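# Pull collar from hub shell, lay it recess-up

## Task

Remove the adjusting collar from the hub shell, place the collar flat on the bench with its recess facing upward, and put the hub shell down; anything already achieved must still hold when the scene is ended.

## Robot and tools

Robot: two arms, left_arm and right_arm, each with a two-finger gripper. Base positions in the scene frame (metres): left_arm (-0.034, +0.257, +0.040), right_arm (-0.051, -0.297, +0.046), both turned only slightly about z. The scene frame has its origin at table-top height midway between the nominal bases, +x out over the table, +z up, left_arm toward +y. Arm names do not match image sides. A camera stand sits behind the arms. Loose parts may occasionally be nudged by an outside push.

Frames: every hand pose, velocity, target and wrist-camera pose an arm reports is in that arm's own base frame. Fixed cameras (cam_high, cam_low) and the table use the scene frame. Fingers point along the gripper's +z and open along its y. end_effector_position is the spot between the pads, roughly 1 cm short of the tips. Reported poses may be off by a few centimetres, more at long reach.

execute_actions(actions, cameras): actions is a list of actions; each action is a list of up to 15 rows, one row per 1/30 s step; a short action repeats its final row to step 15. Each row is one flat list of 14 numbers, all in [-1, 1]: left_arm dx, dy, dz, rx, ry, rz, opening, then the same seven for right_arm. The six pose numbers are offsets, not poses: they count from that arm's Hand target as it was when the action began, along that arm's base axes, and every row is measured from that same starting point. 1.0 equals 0.6 m of travel or 180 degrees; rx, ry, rz form one rotation vector, turned about the Hand target's position. Repeating an offset in a new action moves further. Opening is absolute: +1 fully open (0.094 m), -1 shut. Sending six zeros asks nothing new of an arm, but its opening must still be given each time, since 0 is a half-open command. cameras lists camera names; an empty actions list returns all images by default.

move(target, speed, blend, opening_speed, grip_force, blocking, cameras): target is one 14-number row or a list of up to 15 rows, same layout and scale as above; every row's offsets count from the Hand targets at the move's start, not from the previous row. Paths are straight lines, all finishing together, capped at 10 s. speed is path top speed in m/s (0.002 to 2.9, default 0.25; turning limited to twice that in rad/s), one value or one per target. blend (m) rounds corners between listed targets; 0 stops at each. opening_speed sets finger speed per second on the -1..+1 scale (at least 0.2); use it slowly for fragile parts. grip_force is per-pad force in newtons, 10 to 50, one value or one per arm; it persists, and lower values close slowly. blocking=false returns after about 0.5 s while the move continues. The result adds a move: line such as done, off_target, moving, held or fault, plus limits (paced = pose clipped, held = steps withheld). Done means at rest within 10 mm and 2 degrees. Moves do not avoid obstacles or the other arm; fast moves overshoot and hit harder; avoid paths passing near an arm's own base (swing round it instead).

wait(seconds): runs the scene without new commands, 0 to 3600 s; returns early if a running move ends. stop(): brakes a running move. zoom_image(camera, region): camera is cam_high or cam_low; region [x0, y0, x1, y1] in image pixels, at most 504 by 504, from the newest image. finished_scene(scene): ends the scene permanently; the goal must hold without the robot.

Results: per arm, end_effector_position (m) and end_effector_quat_wxyz in base frame, Hand target (last commanded pose after clipping; next offsets start here), Tool commands, Joint positions (last value is finger opening in metres), joint velocities (may read within noise), joint torques (offset, noisy; first three wrap at ±28 N m), and grip_measured on the -1..+1 scale. A gripper often rests short of its Hand target because of friction or load; a new execute_actions call repeats the request, or send the remaining gap as an offset. Orientation commands are clipped to within 40 degrees of the measured orientation each step. Joint ranges (rad): waist -2.618..3.054, shoulder 0..3.142, elbow 0..3.142 (straight 2.901), wrist pitch and yaw ±1.571, wrist roll ±2.094.

Gripping: grip_measured reads a bit wide when empty and up to about 3 mm narrower than a firmly held hard part. Squeeze rises about 1 N per 0.001 below first contact and jumps to the force limit near 20 N. To release, command well above grip_measured. Never close one gripper on the other's fingers.

Cameras: cam_high, cam_low (fixed), cam_left_wrist, cam_right_wrist, all 896x504; calibration given per camera (pinhole plus radial, T_world_to_cam).

Cautions: nothing may leave the table or be left off it. Avoid drops, releasing moving parts, slams, hard pushes and striking fixed or heavy objects; any arm-to-arm contact can fail the scene. Avoid straining wrist camera cables. Holding loads, stretching out or pushing against unreachable poses heats motors: MOTOR HOT appears at 75 °C, 90 °C folds that arm away for good, 100 °C drops it.

Each tool is called as a command line: name --argument value for each argument, lists and objects as JSON in quotes; but a table of rows of numbers goes row by row, as --pt "numbers of a row", without its own name.

## Session

execute_actions --actions '[]'

Scene clock: 0.00 s.
left_arm: end_effector_position=(+0.3996, +0.0376, +0.0902) grip_measured=+1.000 end_effector_quat_wxyz=(+0.555, -0.083, +0.824, +0.078) | right_arm: end_effector_position=(+0.4050, +0.0048, +0.1252) grip_measured=+1.000 end_effector_quat_wxyz=(+0.619, +0.005, +0.785, +0.024)
Joint positions: left_arm=[-0.014 1.557 0.412 0.752 -0.235 -0.058 0.094] | right_arm=[-0.008 1.517 0.37 0.913 -0.039 0.036 0.094]
Joint velocities: within noise
Joint torques (N m): no reading
Heat: left arm: 28 °C; right arm: 28 °C.
Hand target: left_arm +0.3993, +0.0378, +0.0894; +0.552, -0.084, +0.826, +0.078 | right_arm +0.4050, +0.0047, +0.1246; +0.617, +0.005, +0.787, +0.023
Tool commands: left_gripper/opening=+1.0 right_gripper/opening=+1.0

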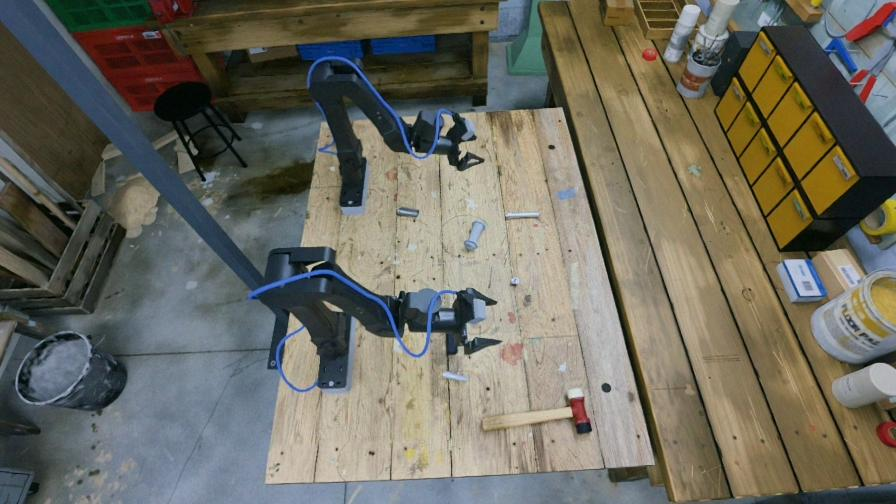

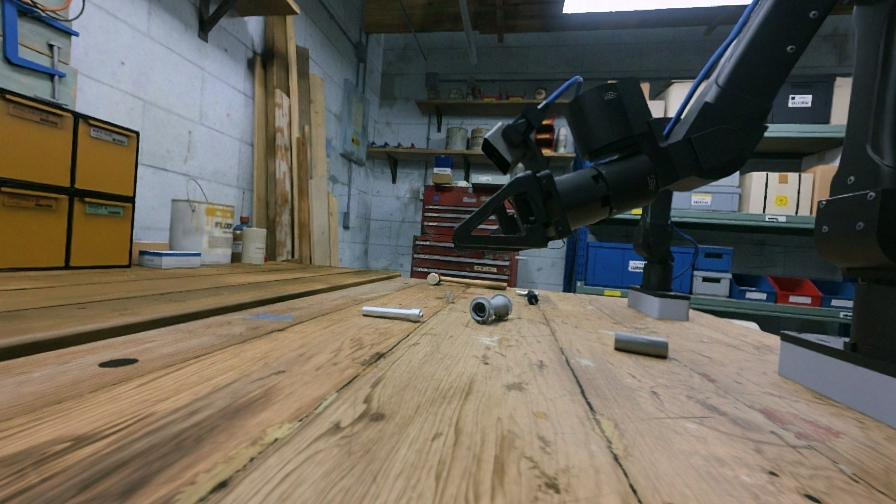

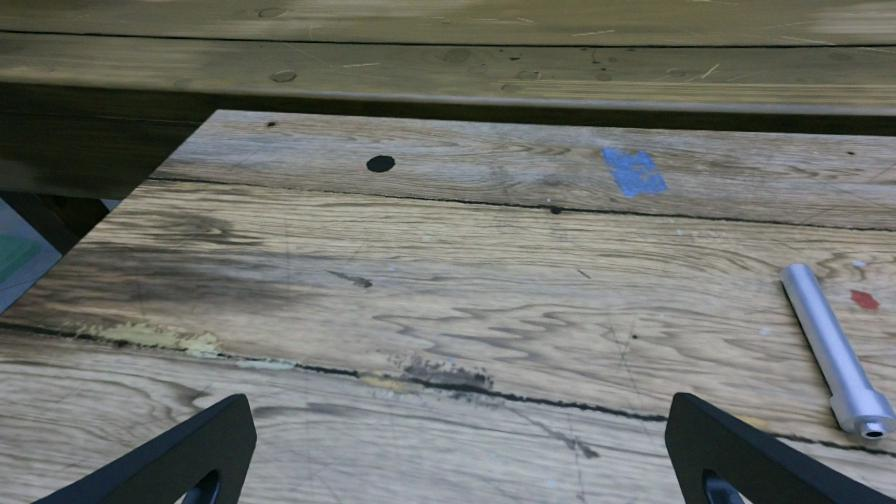

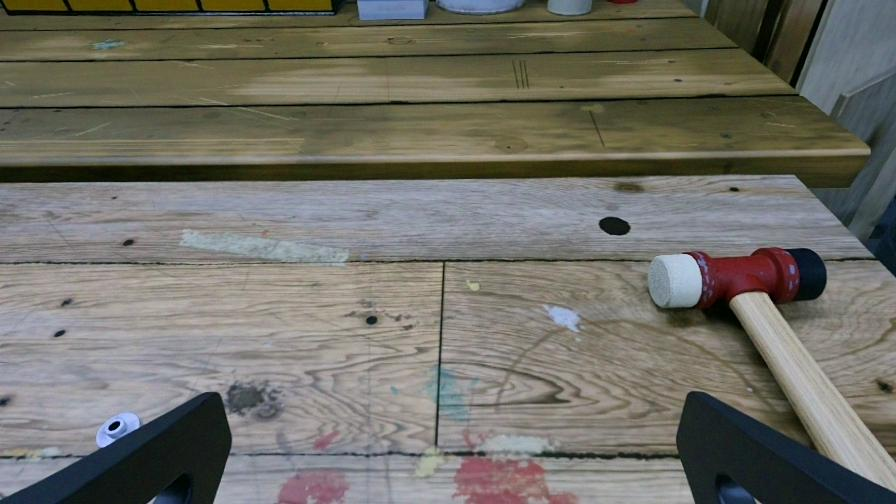

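zoom_image --camera "cam_high" --region '[380, 190, 560, 300]'

zoom_image --camera "cam_low" --region '[350, 270, 560, 350]'

zoom_image --camera "cam_high" --region '[420, 340, 520, 400]'

Scaled by 2.800.

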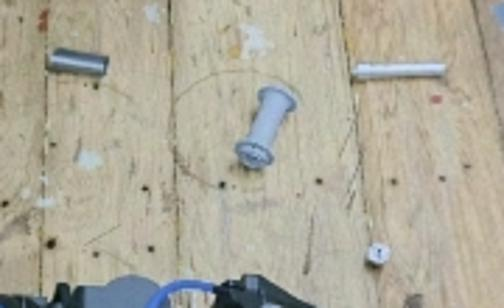

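Scaled by 2.400.

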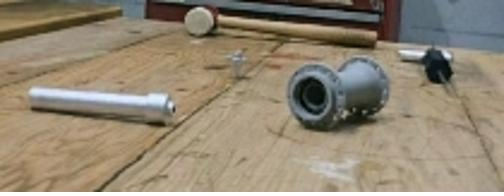

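Scaled by 5.040.

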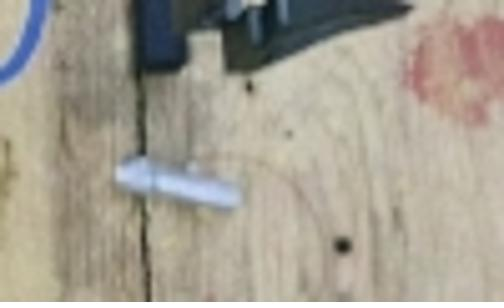

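move --target '[0.02,-0.05,0.06,0,0,-0.44,1,-0.12,0.24,0,0,0,0.389,1]' --speed 0.4 --cameras '["all"]'

Scene clock: 9.40 s.
left_arm: end_effector_position=(+0.4078, +0.0118, +0.1289) grip_measured=+1.000 end_effector_quat_wxyz=(+0.478, +0.460, +0.695, -0.279) | right_arm: end_effector_position=(+0.3329, +0.1453, +0.1257) grip_measured=+1.000 end_effector_quat_wxyz=(+0.498, -0.443, +0.651, +0.363)
Joint positions: left_arm=[0.446 2.013 1.416 -0.946 1.172 1.598 0.094] | right_arm=[-0.075 1.619 0.665 0.202 -1.211 -0.687 0.094]
Joint torques (N m): left_arm=[-1.07 -7.27 8.12 0.28 0.67 0.13] | right_arm=[0.62 -4.88 8.35 1.2 -0.48 -0.21]
Heat: left arm: 29 °C; right arm: 30 °C.
Hand target: left_arm +0.4113, +0.0078, +0.1256; +0.475, +0.462, +0.690, -0.291 | right_arm +0.3331, +0.1487, +0.1247; +0.492, -0.447, +0.647, +0.373
Off the commanded pose: left_arm 0.006 m, 2 deg | right_arm 0.004 m, 1 deg.
move: done
cam_left_wrist: T_world_to_cam=[[-0.89952, -0.4303, -0.07552, 0.38438], [-0.27247, 0.68769, -0.67294, 0.22964], [0.3415, -0.58475, -0.73583, 0.05592]] pos_world=[0.38924, 0.04018, 0.22471]
cam_right_wrist: T_world_to_cam=[[0.9413, -0.3343, -0.04691, -0.25722], [-0.23965, -0.56388, -0.79032, 0.3013], [0.23776, 0.75517, -0.61089, -0.02282]] pos_world=[0.31975, 0.10114, 0.21212]

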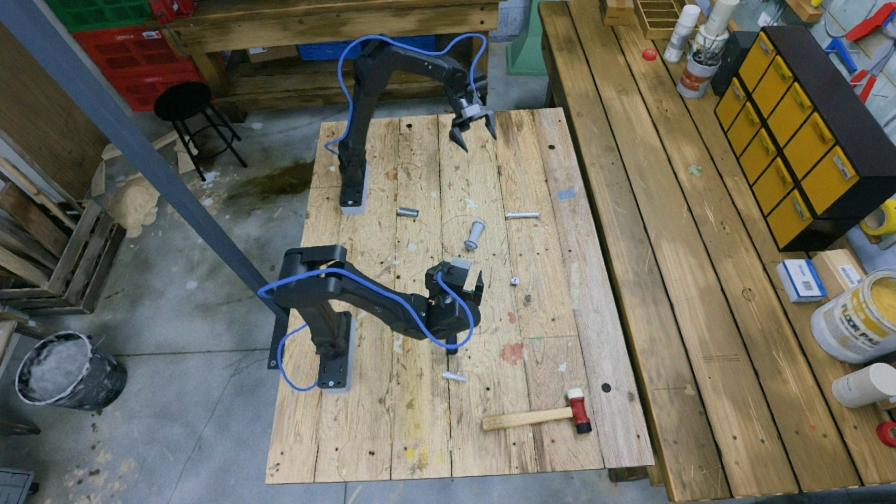

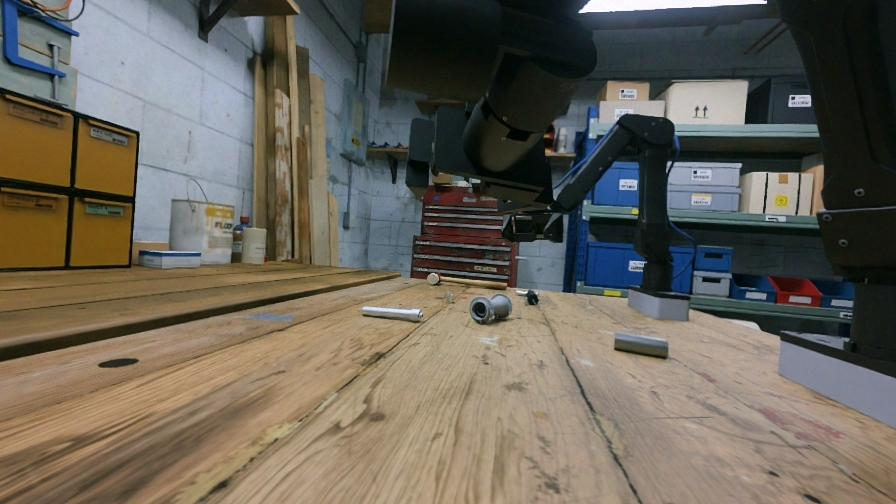

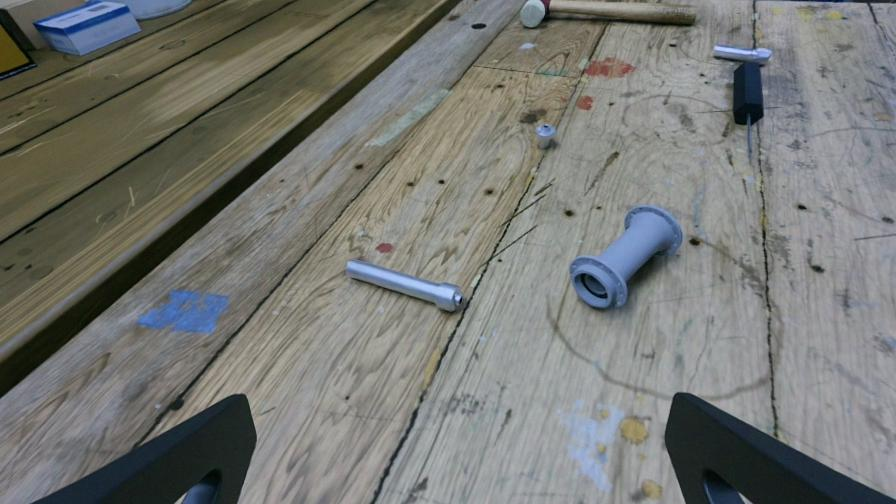

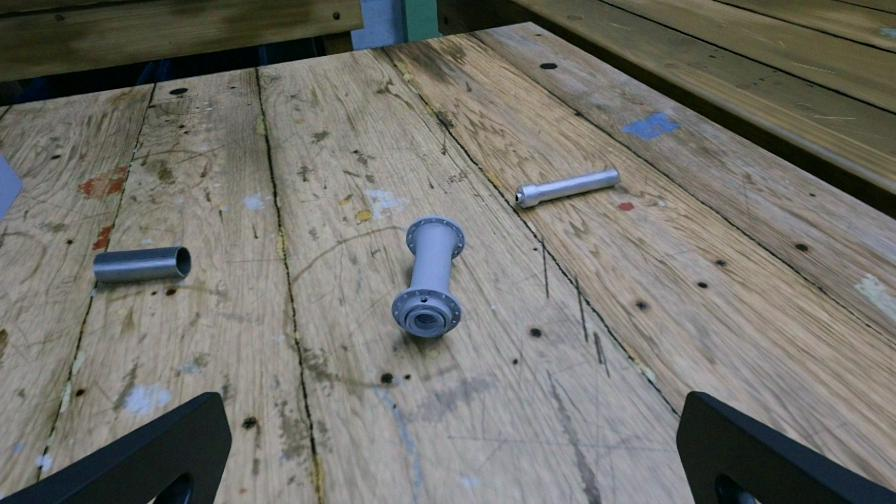

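zoom_image --camera "cam_right_wrist" --region '[370, 200, 490, 350]'

zoom_image --camera "cam_left_wrist" --region '[530, 180, 710, 320]'

zoom_image --camera "cam_left_wrist" --region '[510, 20, 790, 180]'

Scaled by 3.360.

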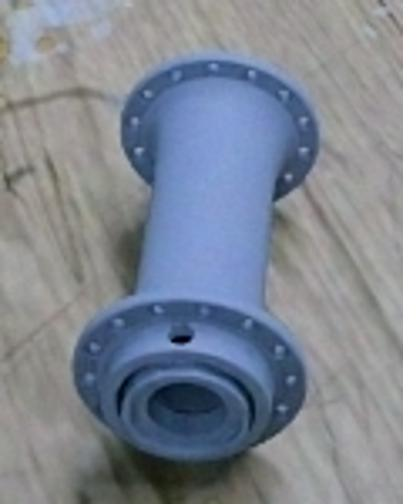

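Scaled by 2.800.

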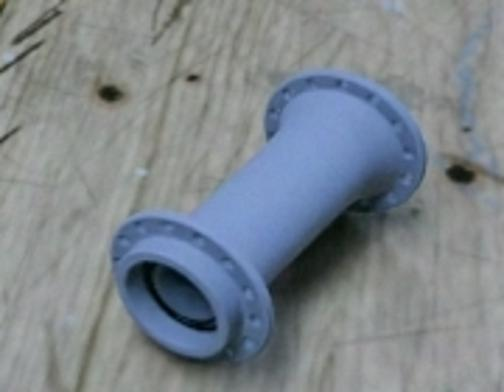

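Scaled by 1.800.

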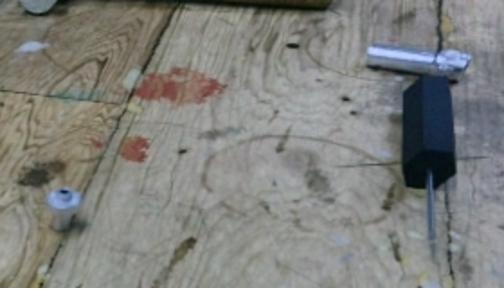

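move --target '[0,0,0,0,0,0,1,0.03,0.11,-0.09,0,0,0,1]' --cameras '["cam_right_wrist"]'

zoom_image --camera "cam_right_wrist" --region '[340, 200, 540, 400]'

Scene clock: 14.00 s.
left_arm: end_effector_position=(+0.4074, +0.0116, +0.1289) grip_measured=+1.000 end_effector_quat_wxyz=(+0.477, +0.461, +0.694, -0.279) | right_arm: end_effector_position=(+0.3567, +0.2126, +0.0828) grip_measured=+1.000 end_effector_quat_wxyz=(+0.506, -0.452, +0.638, +0.364)
Joint positions: left_arm=[0.446 2.013 1.416 -0.95 1.172 1.601 0.094] | right_arm=[0.15 1.904 0.652 0.792 -1.044 -0.396 0.094]
Joint torques (N m): left_arm=[-1.1 -7.17 8.18 0.24 0.66 0.12] | right_arm=[0.53 -6.3 4.15 1.76 -0.22 0]
Heat: left arm: 29 °C; right arm: 30 °C.
Hand target: left_arm +0.4114, +0.0078, +0.1256; +0.475, +0.462, +0.690, -0.291 | right_arm +0.3510, +0.2147, +0.0706; +0.492, -0.447, +0.647, +0.373
Off the commanded pose: left_arm 0.006 m, 2 deg | right_arm 0.013 m, 2 deg.
move: off_target (right_arm)
cam_right_wrist: T_world_to_cam=[[0.9482, -0.31683, -0.02316, -0.26728], [-0.20692, -0.56063, -0.8018, 0.29966], [0.24105, 0.76506, -0.59715, -0.10995]] pos_world=[0.34194, 0.16744, 0.16842]

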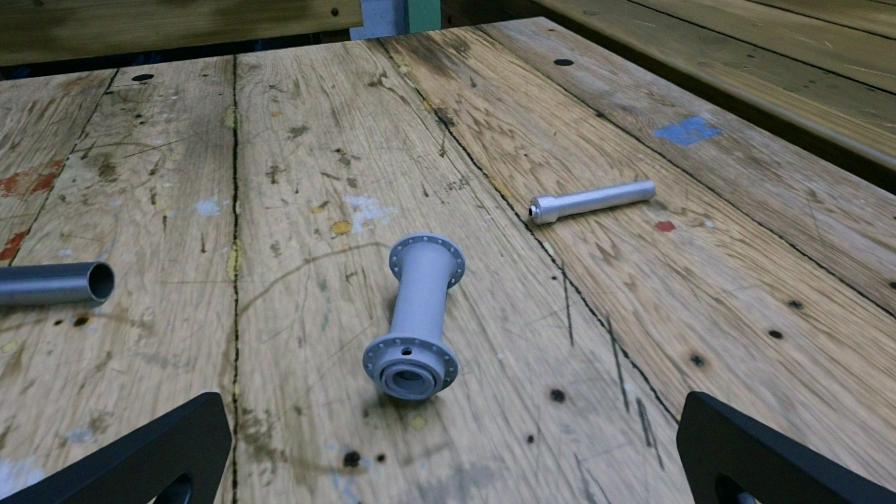

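Scaled by 2.520.

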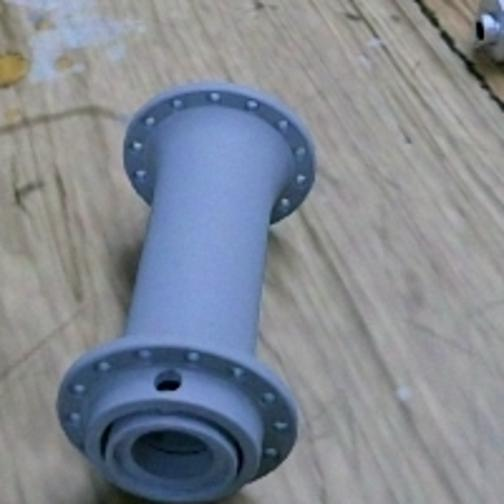

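move --target '[-0.014,-0.23,-0.08,0.157,0.017,-0.236,1,0,0,0.02,0,0,0,1]' --cameras '["cam_high","cam_left_wrist","cam_right_wrist"]'

Scene clock: 25.93 s.
left_arm: end_effector_position=(+0.4032, -0.1274, +0.0854) grip_measured=+1.000 end_effector_quat_wxyz=(+0.202, +0.772, +0.541, -0.266) | right_arm: end_effector_position=(+0.3548, +0.2123, +0.0790) grip_measured=+1.000 end_effector_quat_wxyz=(+0.496, -0.447, +0.647, +0.370)
Joint positions: left_arm=[-0.046 2.326 2.02 -1.472 0.653 1.943 0.094] | right_arm=[0.15 1.904 0.652 0.766 -1.043 -0.393 0.094]
Joint torques (N m): left_arm=[-0.29 -9.09 7.98 -0.18 0.44 0.11] | right_arm=[0.65 -10.58 4.71 1.48 -0.22 0.03]
Heat: left arm: 30 °C; right arm: 30 °C.
Hand target: left_arm +0.4030, -0.1301, +0.0776; +0.196, +0.770, +0.538, -0.281 | right_arm +0.3511, +0.2147, +0.0827; +0.492, -0.447, +0.647, +0.373
Off the commanded pose: left_arm 0.008 m, 2 deg | right_arm 0.006 m, 1 deg.
move: done
cam_left_wrist: T_world_to_cam=[[-0.94146, 0.33336, -0.05026, 0.42908], [0.33516, 0.90942, -0.24621, 0.04175], [-0.03637, -0.24864, -0.96791, 0.15898]] pos_world=[0.39575, -0.14148, 0.18573]
cam_right_wrist: T_world_to_cam=[[0.9468, -0.31795, -0.04984, -0.26289], [-0.23077, -0.5628, -0.79373, 0.30429], [0.22432, 0.763, -0.60623, -0.10441]] pos_world=[0.34255, 0.16734, 0.16512]

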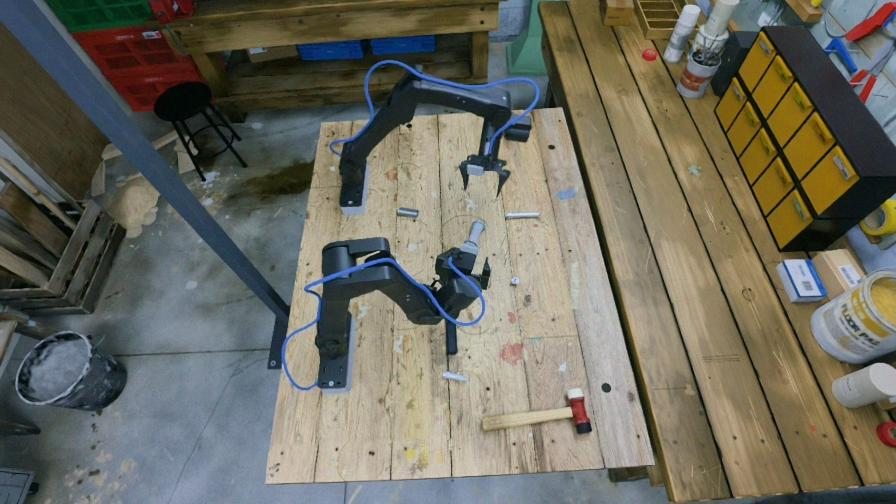

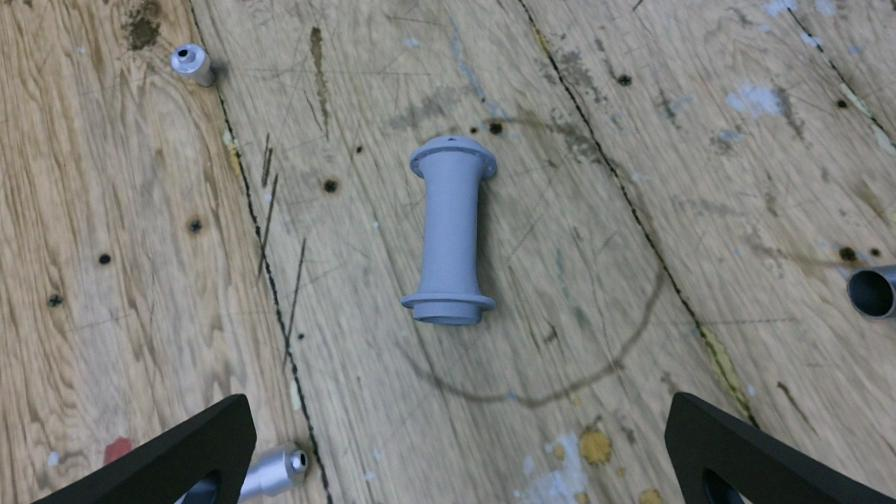

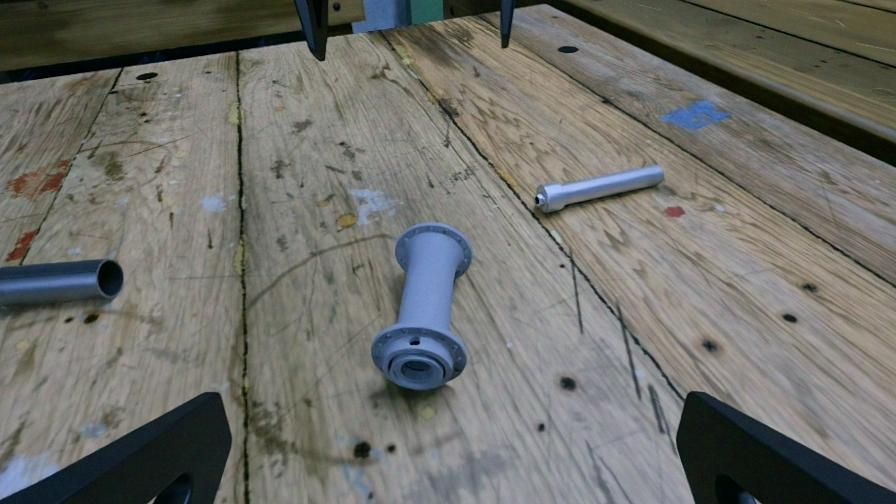

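move --target '[-0.035,-0.125,-0.163,0,0,0,1,0,0,0,0,0,0,1]' --speed 0.15 --cameras '["cam_left_wrist","cam_right_wrist","cam_low"]'

Scene clock: 29.57 s.
left_arm: end_effector_position=(+0.3927, -0.1998, -0.0049) grip_measured=+1.000 end_effector_quat_wxyz=(+0.202, +0.780, +0.536, -0.254) | right_arm: end_effector_position=(+0.3548, +0.2123, +0.0790) grip_measured=+1.000 end_effector_quat_wxyz=(+0.496, -0.447, +0.647, +0.370)
Joint positions: left_arm=[-0.22 2.358 1.721 -0.994 0.659 1.739 0.094] | right_arm=[0.15 1.904 0.652 0.766 -1.043 -0.393 0.094]
Joint torques (N m): left_arm=[-0.54 -9.65 3.82 0.34 0.68 -0.04] | right_arm=[0.58 -10.62 4.71 1.47 -0.2 0.03]
Heat: left arm: 30 °C; right arm: 30 °C.
Hand target: left_arm +0.3819, -0.2052, -0.0203; +0.196, +0.770, +0.538, -0.281 | right_arm +0.3511, +0.2147, +0.0827; +0.492, -0.447, +0.647, +0.373
Off the commanded pose: left_arm 0.020 m, 3 deg | right_arm 0.006 m, 1 deg.
move: off_target (left_arm)
cam_left_wrist: T_world_to_cam=[[-0.93586, 0.34561, -0.06871, 0.43895], [0.35202, 0.90823, -0.22627, 0.08199], [-0.0158, -0.23594, -0.97164, 0.04776]] pos_world=[0.38268, -0.21491, 0.09512]
cam_right_wrist: T_world_to_cam=[[0.9468, -0.31795, -0.04984, -0.26289], [-0.23077, -0.5628, -0.79373, 0.30429], [0.22432, 0.763, -0.60623, -0.10441]] pos_world=[0.34255, 0.16734, 0.16512]
Images, in order (width x height): cam_low 896x504, cam_left_wrist 896x504, cam_right_wrist 896x504.

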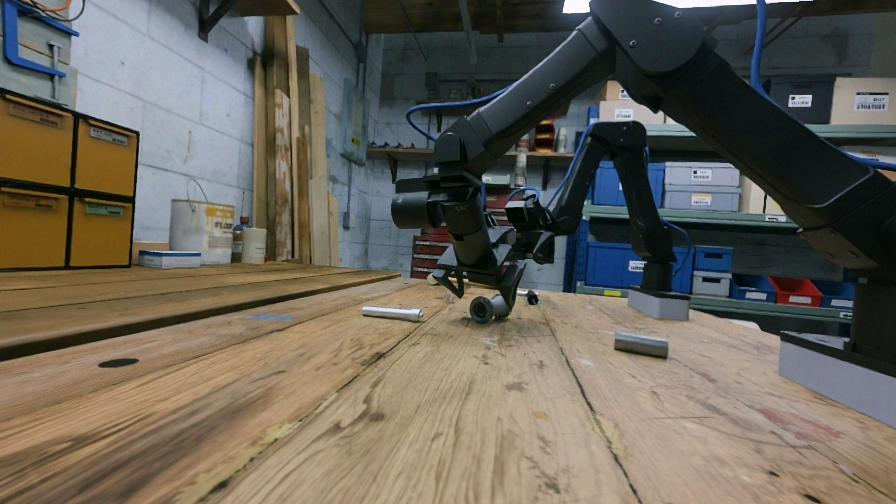

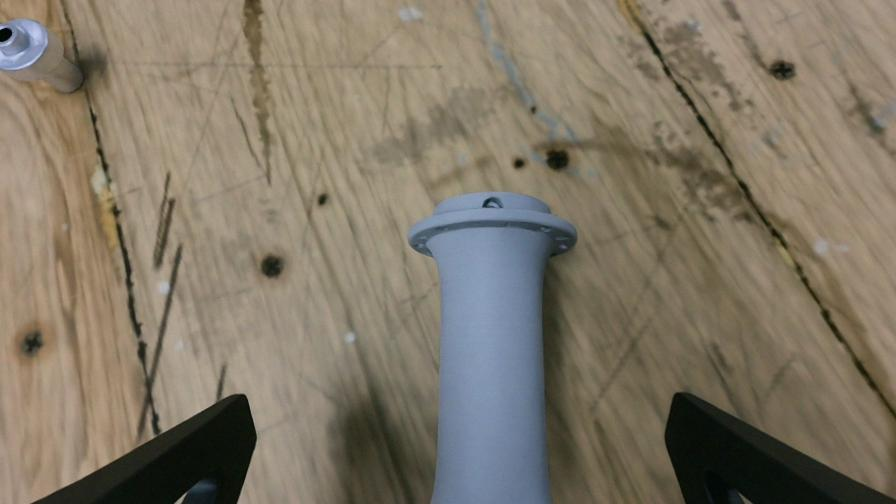

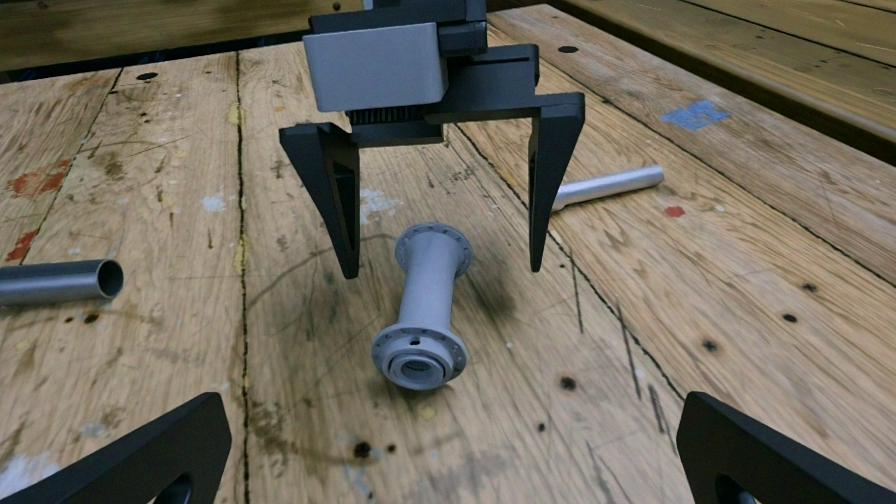

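move --target '[-0.018,-0.015,-0.023,0,0,-0.01,1,0,0,0,0,0,0,1]' --speed 0.15 --cameras '["cam_left_wrist","cam_right_wrist"]'

Scene clock: 31.93 s.
left_arm: end_effector_position=(+0.3824, -0.2099, -0.0160) grip_measured=+1.000 end_effector_quat_wxyz=(+0.200, +0.787, +0.524, -0.256) | right_arm: end_effector_position=(+0.3548, +0.2123, +0.0790) grip_measured=+1.000 end_effector_quat_wxyz=(+0.496, -0.447, +0.647, +0.370)
Joint positions: left_arm=[-0.248 2.358 1.673 -0.943 0.66 1.738 0.094] | right_arm=[0.15 1.904 0.652 0.766 -1.043 -0.393 0.094]
Joint torques (N m): left_arm=[-0.32 -8.9 3.96 0.42 0.67 -0.02] | right_arm=[0.57 -10.56 4.79 1.48 -0.23 0.03]
Heat: left arm: 30 °C; right arm: 30 °C.
Hand target: left_arm +0.3711, -0.2142, -0.0341; +0.192, +0.778, +0.526, -0.284 | right_arm +0.3511, +0.2147, +0.0827; +0.492, -0.447, +0.647, +0.373
Off the commanded pose: left_arm 0.022 m, 3 deg | right_arm 0.006 m, 1 deg.
move: off_target (left_arm)
cam_left_wrist: T_world_to_cam=[[-0.92559, 0.37183, -0.07085, 0.43361], [0.37796, 0.89764, -0.2267, 0.0802], [-0.02069, -0.23661, -0.97138, 0.03604]] pos_world=[0.37178, -0.22469, 0.08392]
cam_right_wrist: T_world_to_cam=[[0.9468, -0.31795, -0.04984, -0.26289], [-0.23077, -0.5628, -0.79373, 0.30429], [0.22432, 0.763, -0.60623, -0.10441]] pos_world=[0.34255, 0.16734, 0.16512]

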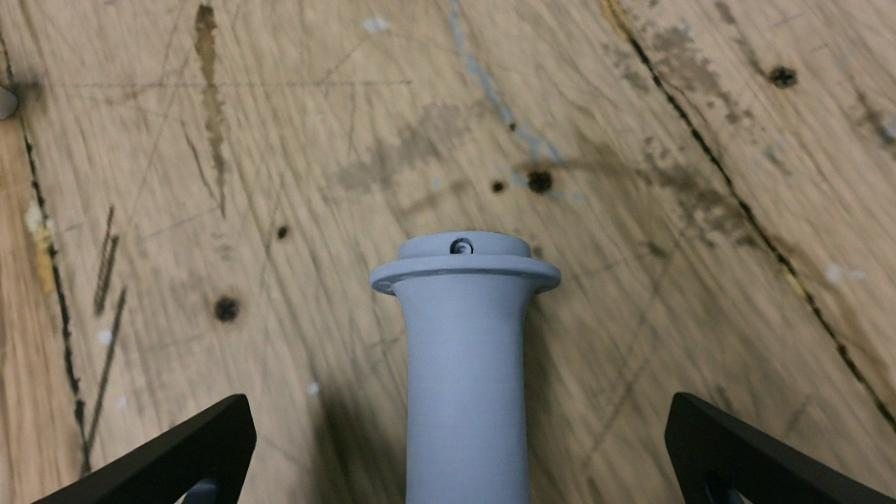

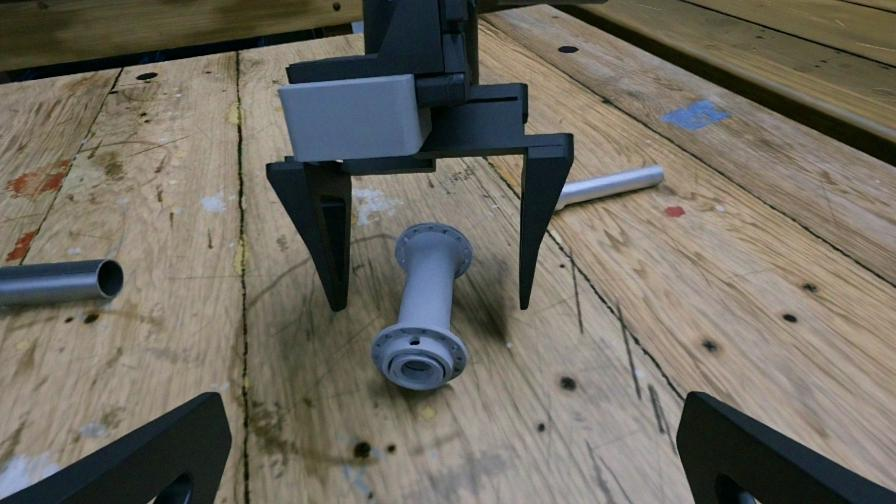

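move --target '[0,0,0,0,0,0,-0.6,0,0,0,0,0,0,1]' --opening_speed 0.8 --cameras '["cam_left_wrist"]'

Scene clock: 35.73 s.
left_arm: end_effector_position=(+0.3826, -0.2108, -0.0154) grip_measured=-0.448 end_effector_quat_wxyz=(+0.202, +0.786, +0.523, -0.258) | right_arm: end_effector_position=(+0.3548, +0.2123, +0.0790) grip_measured=+1.000 end_effector_quat_wxyz=(+0.496, -0.447, +0.647, +0.370)
Joint positions: left_arm=[-0.248 2.358 1.673 -0.941 0.666 1.738 0.026] | right_arm=[0.15 1.904 0.652 0.766 -1.043 -0.393 0.094]
Joint torques (N m): left_arm=[-0.43 -8.92 4 0.4 0.62 0.01] | right_arm=[0.64 -10.5 4.82 1.5 -0.22 0]
Heat: left arm: 30 °C; right arm: 30 °C.
Hand target: left_arm +0.3712, -0.2142, -0.0341; +0.192, +0.778, +0.526, -0.284 | right_arm +0.3511, +0.2147, +0.0827; +0.492, -0.447, +0.647, +0.373
Off the commanded pose: left_arm 0.022 m, 3 deg | right_arm 0.006 m, 1 deg.
move: done
cam_left_wrist: T_world_to_cam=[[-0.92572, 0.37107, -0.07311, 0.43402], [0.37763, 0.89633, -0.23236, 0.08087], [-0.02069, -0.24271, -0.96988, 0.03526]] pos_world=[0.37198, -0.22498, 0.08472]

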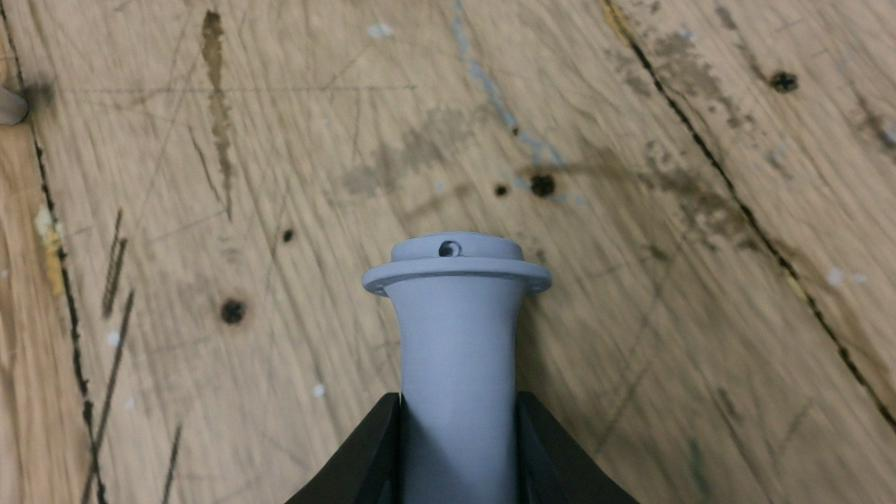

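zoom_image --camera "cam_left_wrist" --region '[350, 210, 570, 310]'

move --target '[0,0.03,0.22,0,0,0,-0.6,0,0,0,0,0,0,1]' --speed 0.2 --cameras '["cam_left_wrist","cam_right_wrist","cam_low"]'

Scaled by 2.291.

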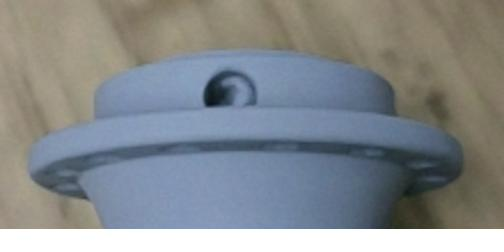

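Scene clock: 39.57 s.
left_arm: end_effector_position=(+0.3678, -0.1945, +0.0823) grip_measured=-0.449 end_effector_quat_wxyz=(+0.174, +0.779, +0.532, -0.282) | right_arm: end_effector_position=(+0.3548, +0.2123, +0.0790) grip_measured=+1.000 end_effector_quat_wxyz=(+0.496, -0.447, +0.647, +0.370)
Joint positions: left_arm=[-0.22 2.244 1.874 -1.357 0.66 1.777 0.026] | right_arm=[0.15 1.904 0.652 0.766 -1.043 -0.393 0.094]
Joint torques (N m): left_arm=[0.72 -12.86 8.39 -0.14 0.62 0.1] | right_arm=[0.59 -10.71 4.82 1.47 -0.15 -0.01]
Heat: left arm: 30 °C; right arm: 30 °C.
Hand target: left_arm +0.3712, -0.1961, +0.0979; +0.192, +0.778, +0.526, -0.284 | right_arm +0.3511, +0.2147, +0.0827; +0.492, -0.447, +0.647, +0.373
Off the commanded pose: left_arm 0.016 m, 2 deg | right_arm 0.006 m, 1 deg.
move: off_target (left_arm)
cam_left_wrist: T_world_to_cam=[[-0.92722, 0.3745, 0.00271, 0.41642], [0.36283, 0.90008, -0.24126, 0.10135], [-0.09279, -0.22271, -0.97046, 0.16406]] pos_world=[0.36456, -0.21063, 0.18254]
cam_right_wrist: T_world_to_cam=[[0.9468, -0.31795, -0.04984, -0.26289], [-0.23077, -0.5628, -0.79373, 0.30429], [0.22432, 0.763, -0.60623, -0.10441]] pos_world=[0.34255, 0.16734, 0.16512]
Images, in order (width x height): cam_low 896x504, cam_left_wrist 896x504, cam_right_wrist 896x504.

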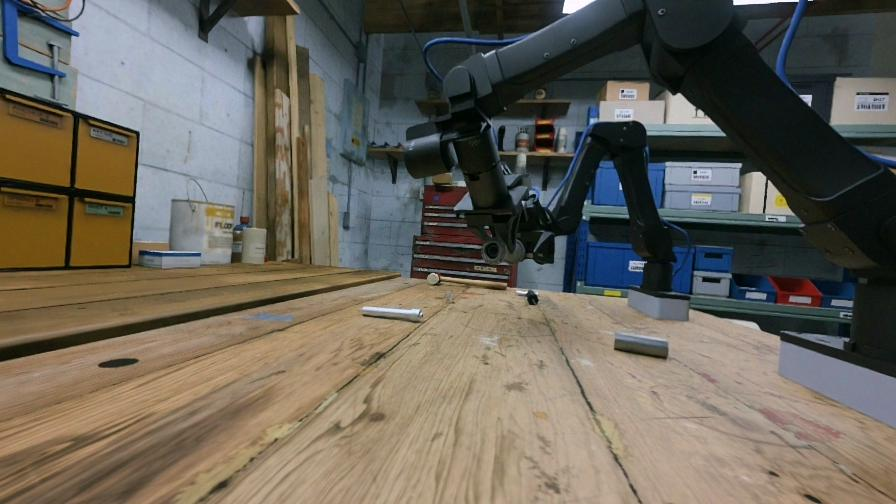

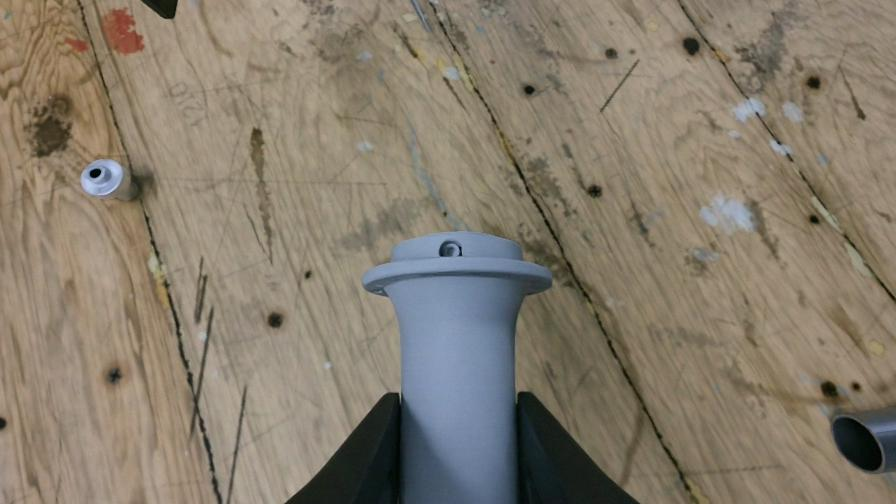

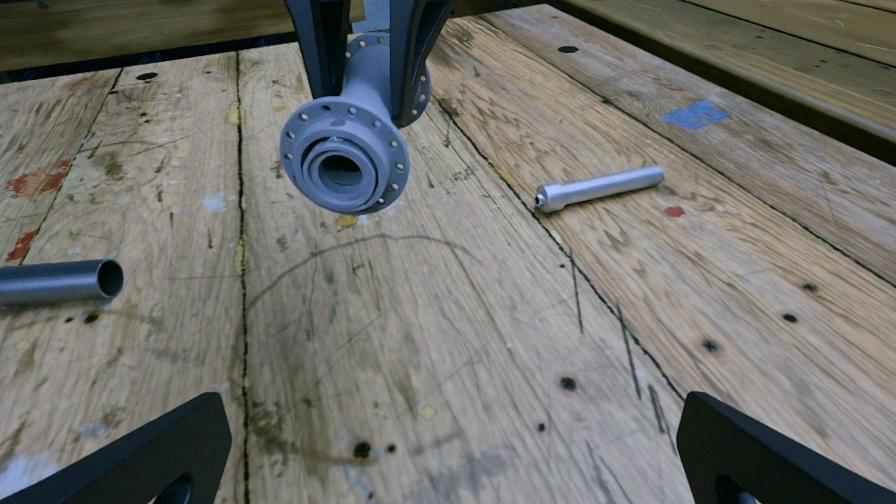

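zoom_image --camera "cam_right_wrist" --region '[270, 80, 420, 230]'

zoom_image --camera "cam_left_wrist" --region '[400, 220, 510, 290]'

Scaled by 3.360.

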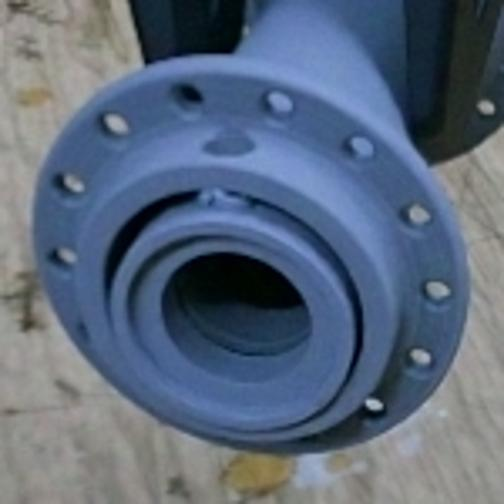

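Scaled by 4.582.

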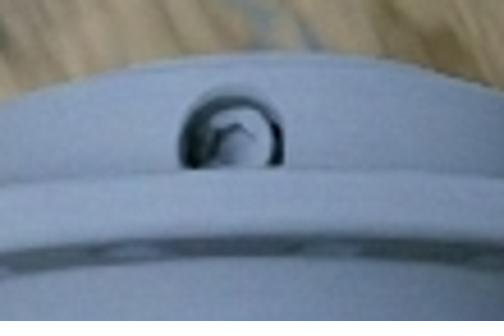

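move --target '[0,0,0,0,0,0,-0.6,-0.041,0.068,0.019,0.072,-0.026,-0.043,0.1]' --speed 0.15 --cameras '["cam_left_wrist","cam_right_wrist","cam_low"]'

Scene clock: 49.70 s.
left_arm: end_effector_position=(+0.3676, -0.1944, +0.0823) grip_measured=-0.449 end_effector_quat_wxyz=(+0.174, +0.779, +0.532, -0.282) | right_arm: end_effector_position=(+0.3288, +0.2542, +0.0870) grip_measured=+0.103 end_effector_quat_wxyz=(+0.559, -0.361, +0.636, +0.390)
Joint positions: left_arm=[-0.22 2.244 1.874 -1.358 0.66 1.778 0.026] | right_arm=[0.346 2.052 0.463 1.491 -0.778 0.023 0.052]
Joint torques (N m): left_arm=[0.7 -12.83 8.39 -0.13 0.62 0.12] | right_arm=[0.62 -5.96 2.51 2.96 0.08 0.02]
Heat: left arm: 33 °C; right arm: 31 °C.
Hand target: left_arm +0.3712, -0.1961, +0.0979; +0.192, +0.778, +0.526, -0.284 | right_arm +0.3265, +0.2554, +0.0941; +0.589, -0.359, +0.609, +0.391
Off the commanded pose: left_arm 0.016 m, 2 deg | right_arm 0.008 m, 5 deg.
joint sent to its limit (right arm) — joint 4 (wrist pitch), upper limit. The joint targets still meet the commanded pose.
move: off_target (right_arm)
cam_left_wrist: T_world_to_cam=[[-0.92702, 0.375, 0.00338, 0.41614], [0.36315, 0.8999, -0.24145, 0.1013], [-0.09358, -0.22261, -0.97041, 0.16435]] pos_world=[0.36437, -0.21063, 0.18254]
cam_right_wrist: T_world_to_cam=[[0.90036, -0.42222, -0.10532, -0.17787], [-0.2821, -0.38205, -0.88003, 0.30671], [0.33132, 0.82205, -0.46309, -0.18834]] pos_world=[0.30907, 0.1969, 0.16396]
Images, in order (width x height): cam_low 896x504, cam_left_wrist 896x504, cam_right_wrist 896x504.

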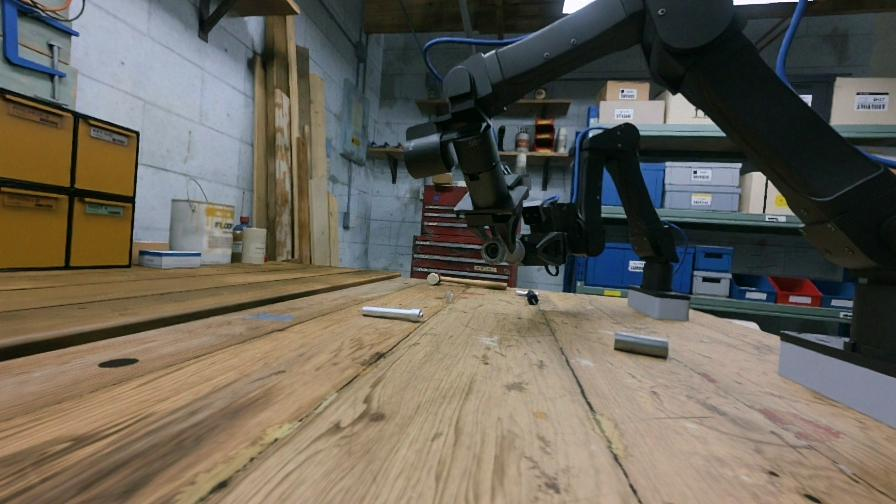

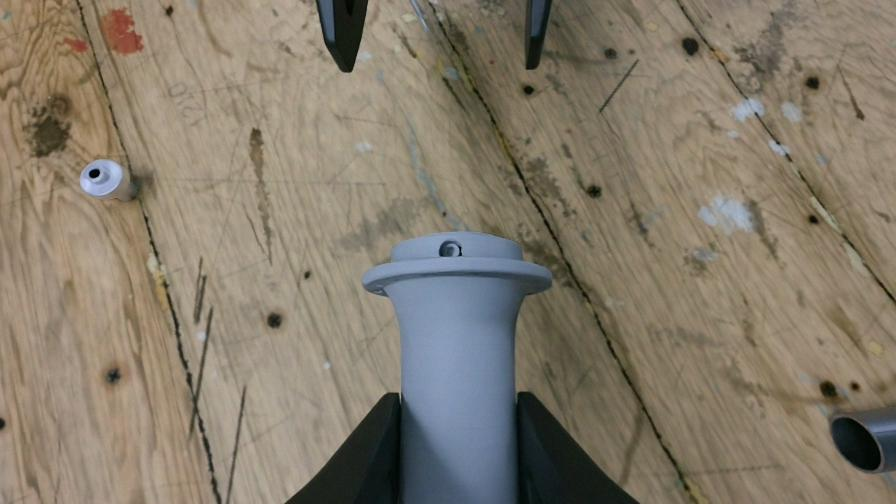

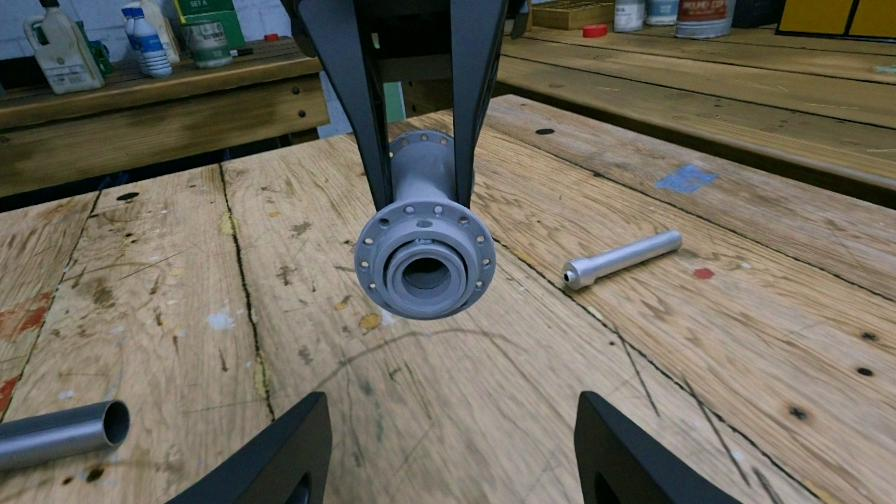

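zoom_image --camera "cam_right_wrist" --region '[350, 190, 500, 330]'

zoom_image --camera "cam_low" --region '[440, 180, 620, 290]'

Scaled by 3.360.

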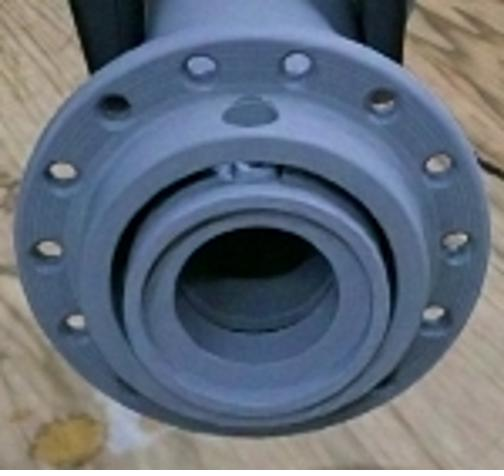

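Scaled by 2.800.

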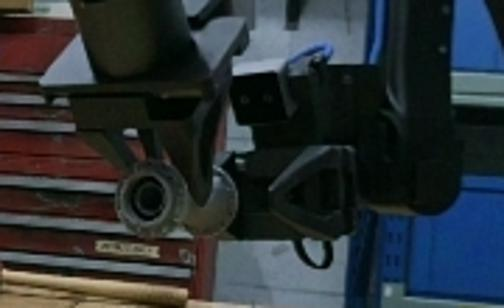

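move --target '[0,0,0,0,0,0,-0.6,0.025,0.077,0.0125,0,0,0,0.1]' --speed 0.08 --cameras '["cam_left_wrist","cam_right_wrist"]'

Scene clock: 54.77 s.
left_arm: end_effector_position=(+0.3676, -0.1944, +0.0823) grip_measured=-0.449 end_effector_quat_wxyz=(+0.174, +0.779, +0.532, -0.282) | right_arm: end_effector_position=(+0.3396, +0.2981, +0.1001) grip_measured=+0.103 end_effector_quat_wxyz=(+0.580, -0.360, +0.618, +0.390)
Joint positions: left_arm=[-0.22 2.244 1.874 -1.358 0.66 1.778 0.026] | right_arm=[0.476 2.09 0.572 1.488 -0.644 0.047 0.052]
Joint torques (N m): left_arm=[0.7 -12.83 8.4 -0.14 0.63 0.11] | right_arm=[0.72 -6.61 5.26 2.43 0.05 0]
Heat: left arm: 34 °C; right arm: 31 °C.
Hand target: left_arm +0.3712, -0.1961, +0.0979; +0.192, +0.778, +0.526, -0.284 | right_arm +0.3414, +0.3017, +0.1016; +0.589, -0.359, +0.609, +0.391
Off the commanded pose: left_arm 0.016 m, 2 deg | right_arm 0.004 m, 2 deg.
move: done
cam_left_wrist: T_world_to_cam=[[-0.92702, 0.375, 0.00338, 0.41614], [0.36315, 0.8999, -0.24145, 0.1013], [-0.09358, -0.22261, -0.97041, 0.16435]] pos_world=[0.36437, -0.21063, 0.18254]
cam_right_wrist: T_world_to_cam=[[0.90244, -0.42377, -0.07756, -0.17073], [-0.24383, -0.35399, -0.90291, 0.31904], [0.35517, 0.83374, -0.42278, -0.23761]] pos_world=[0.31626, 0.23869, 0.17437]

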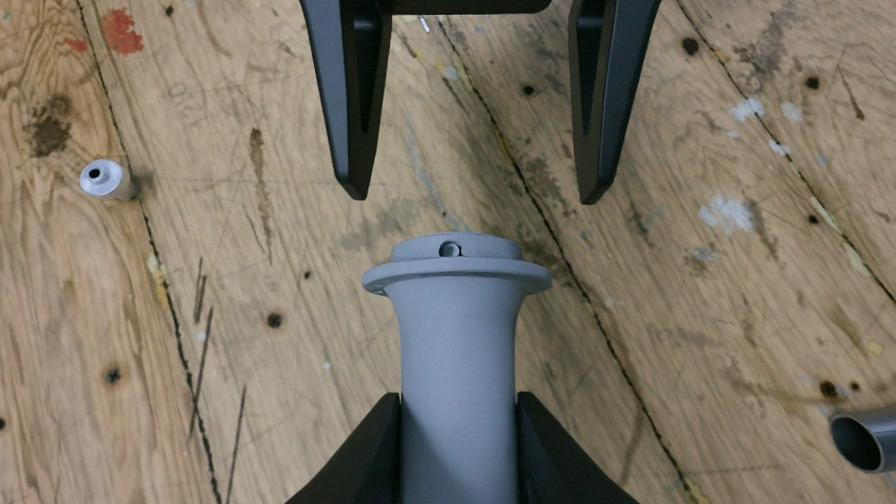

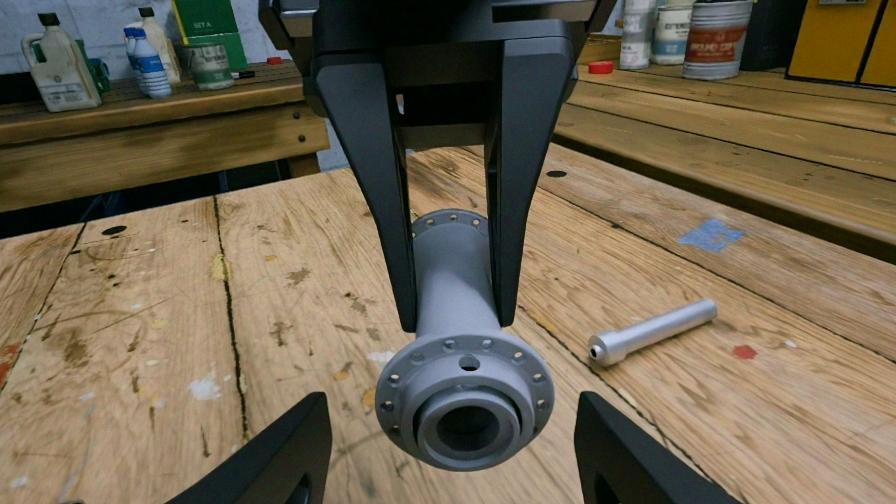

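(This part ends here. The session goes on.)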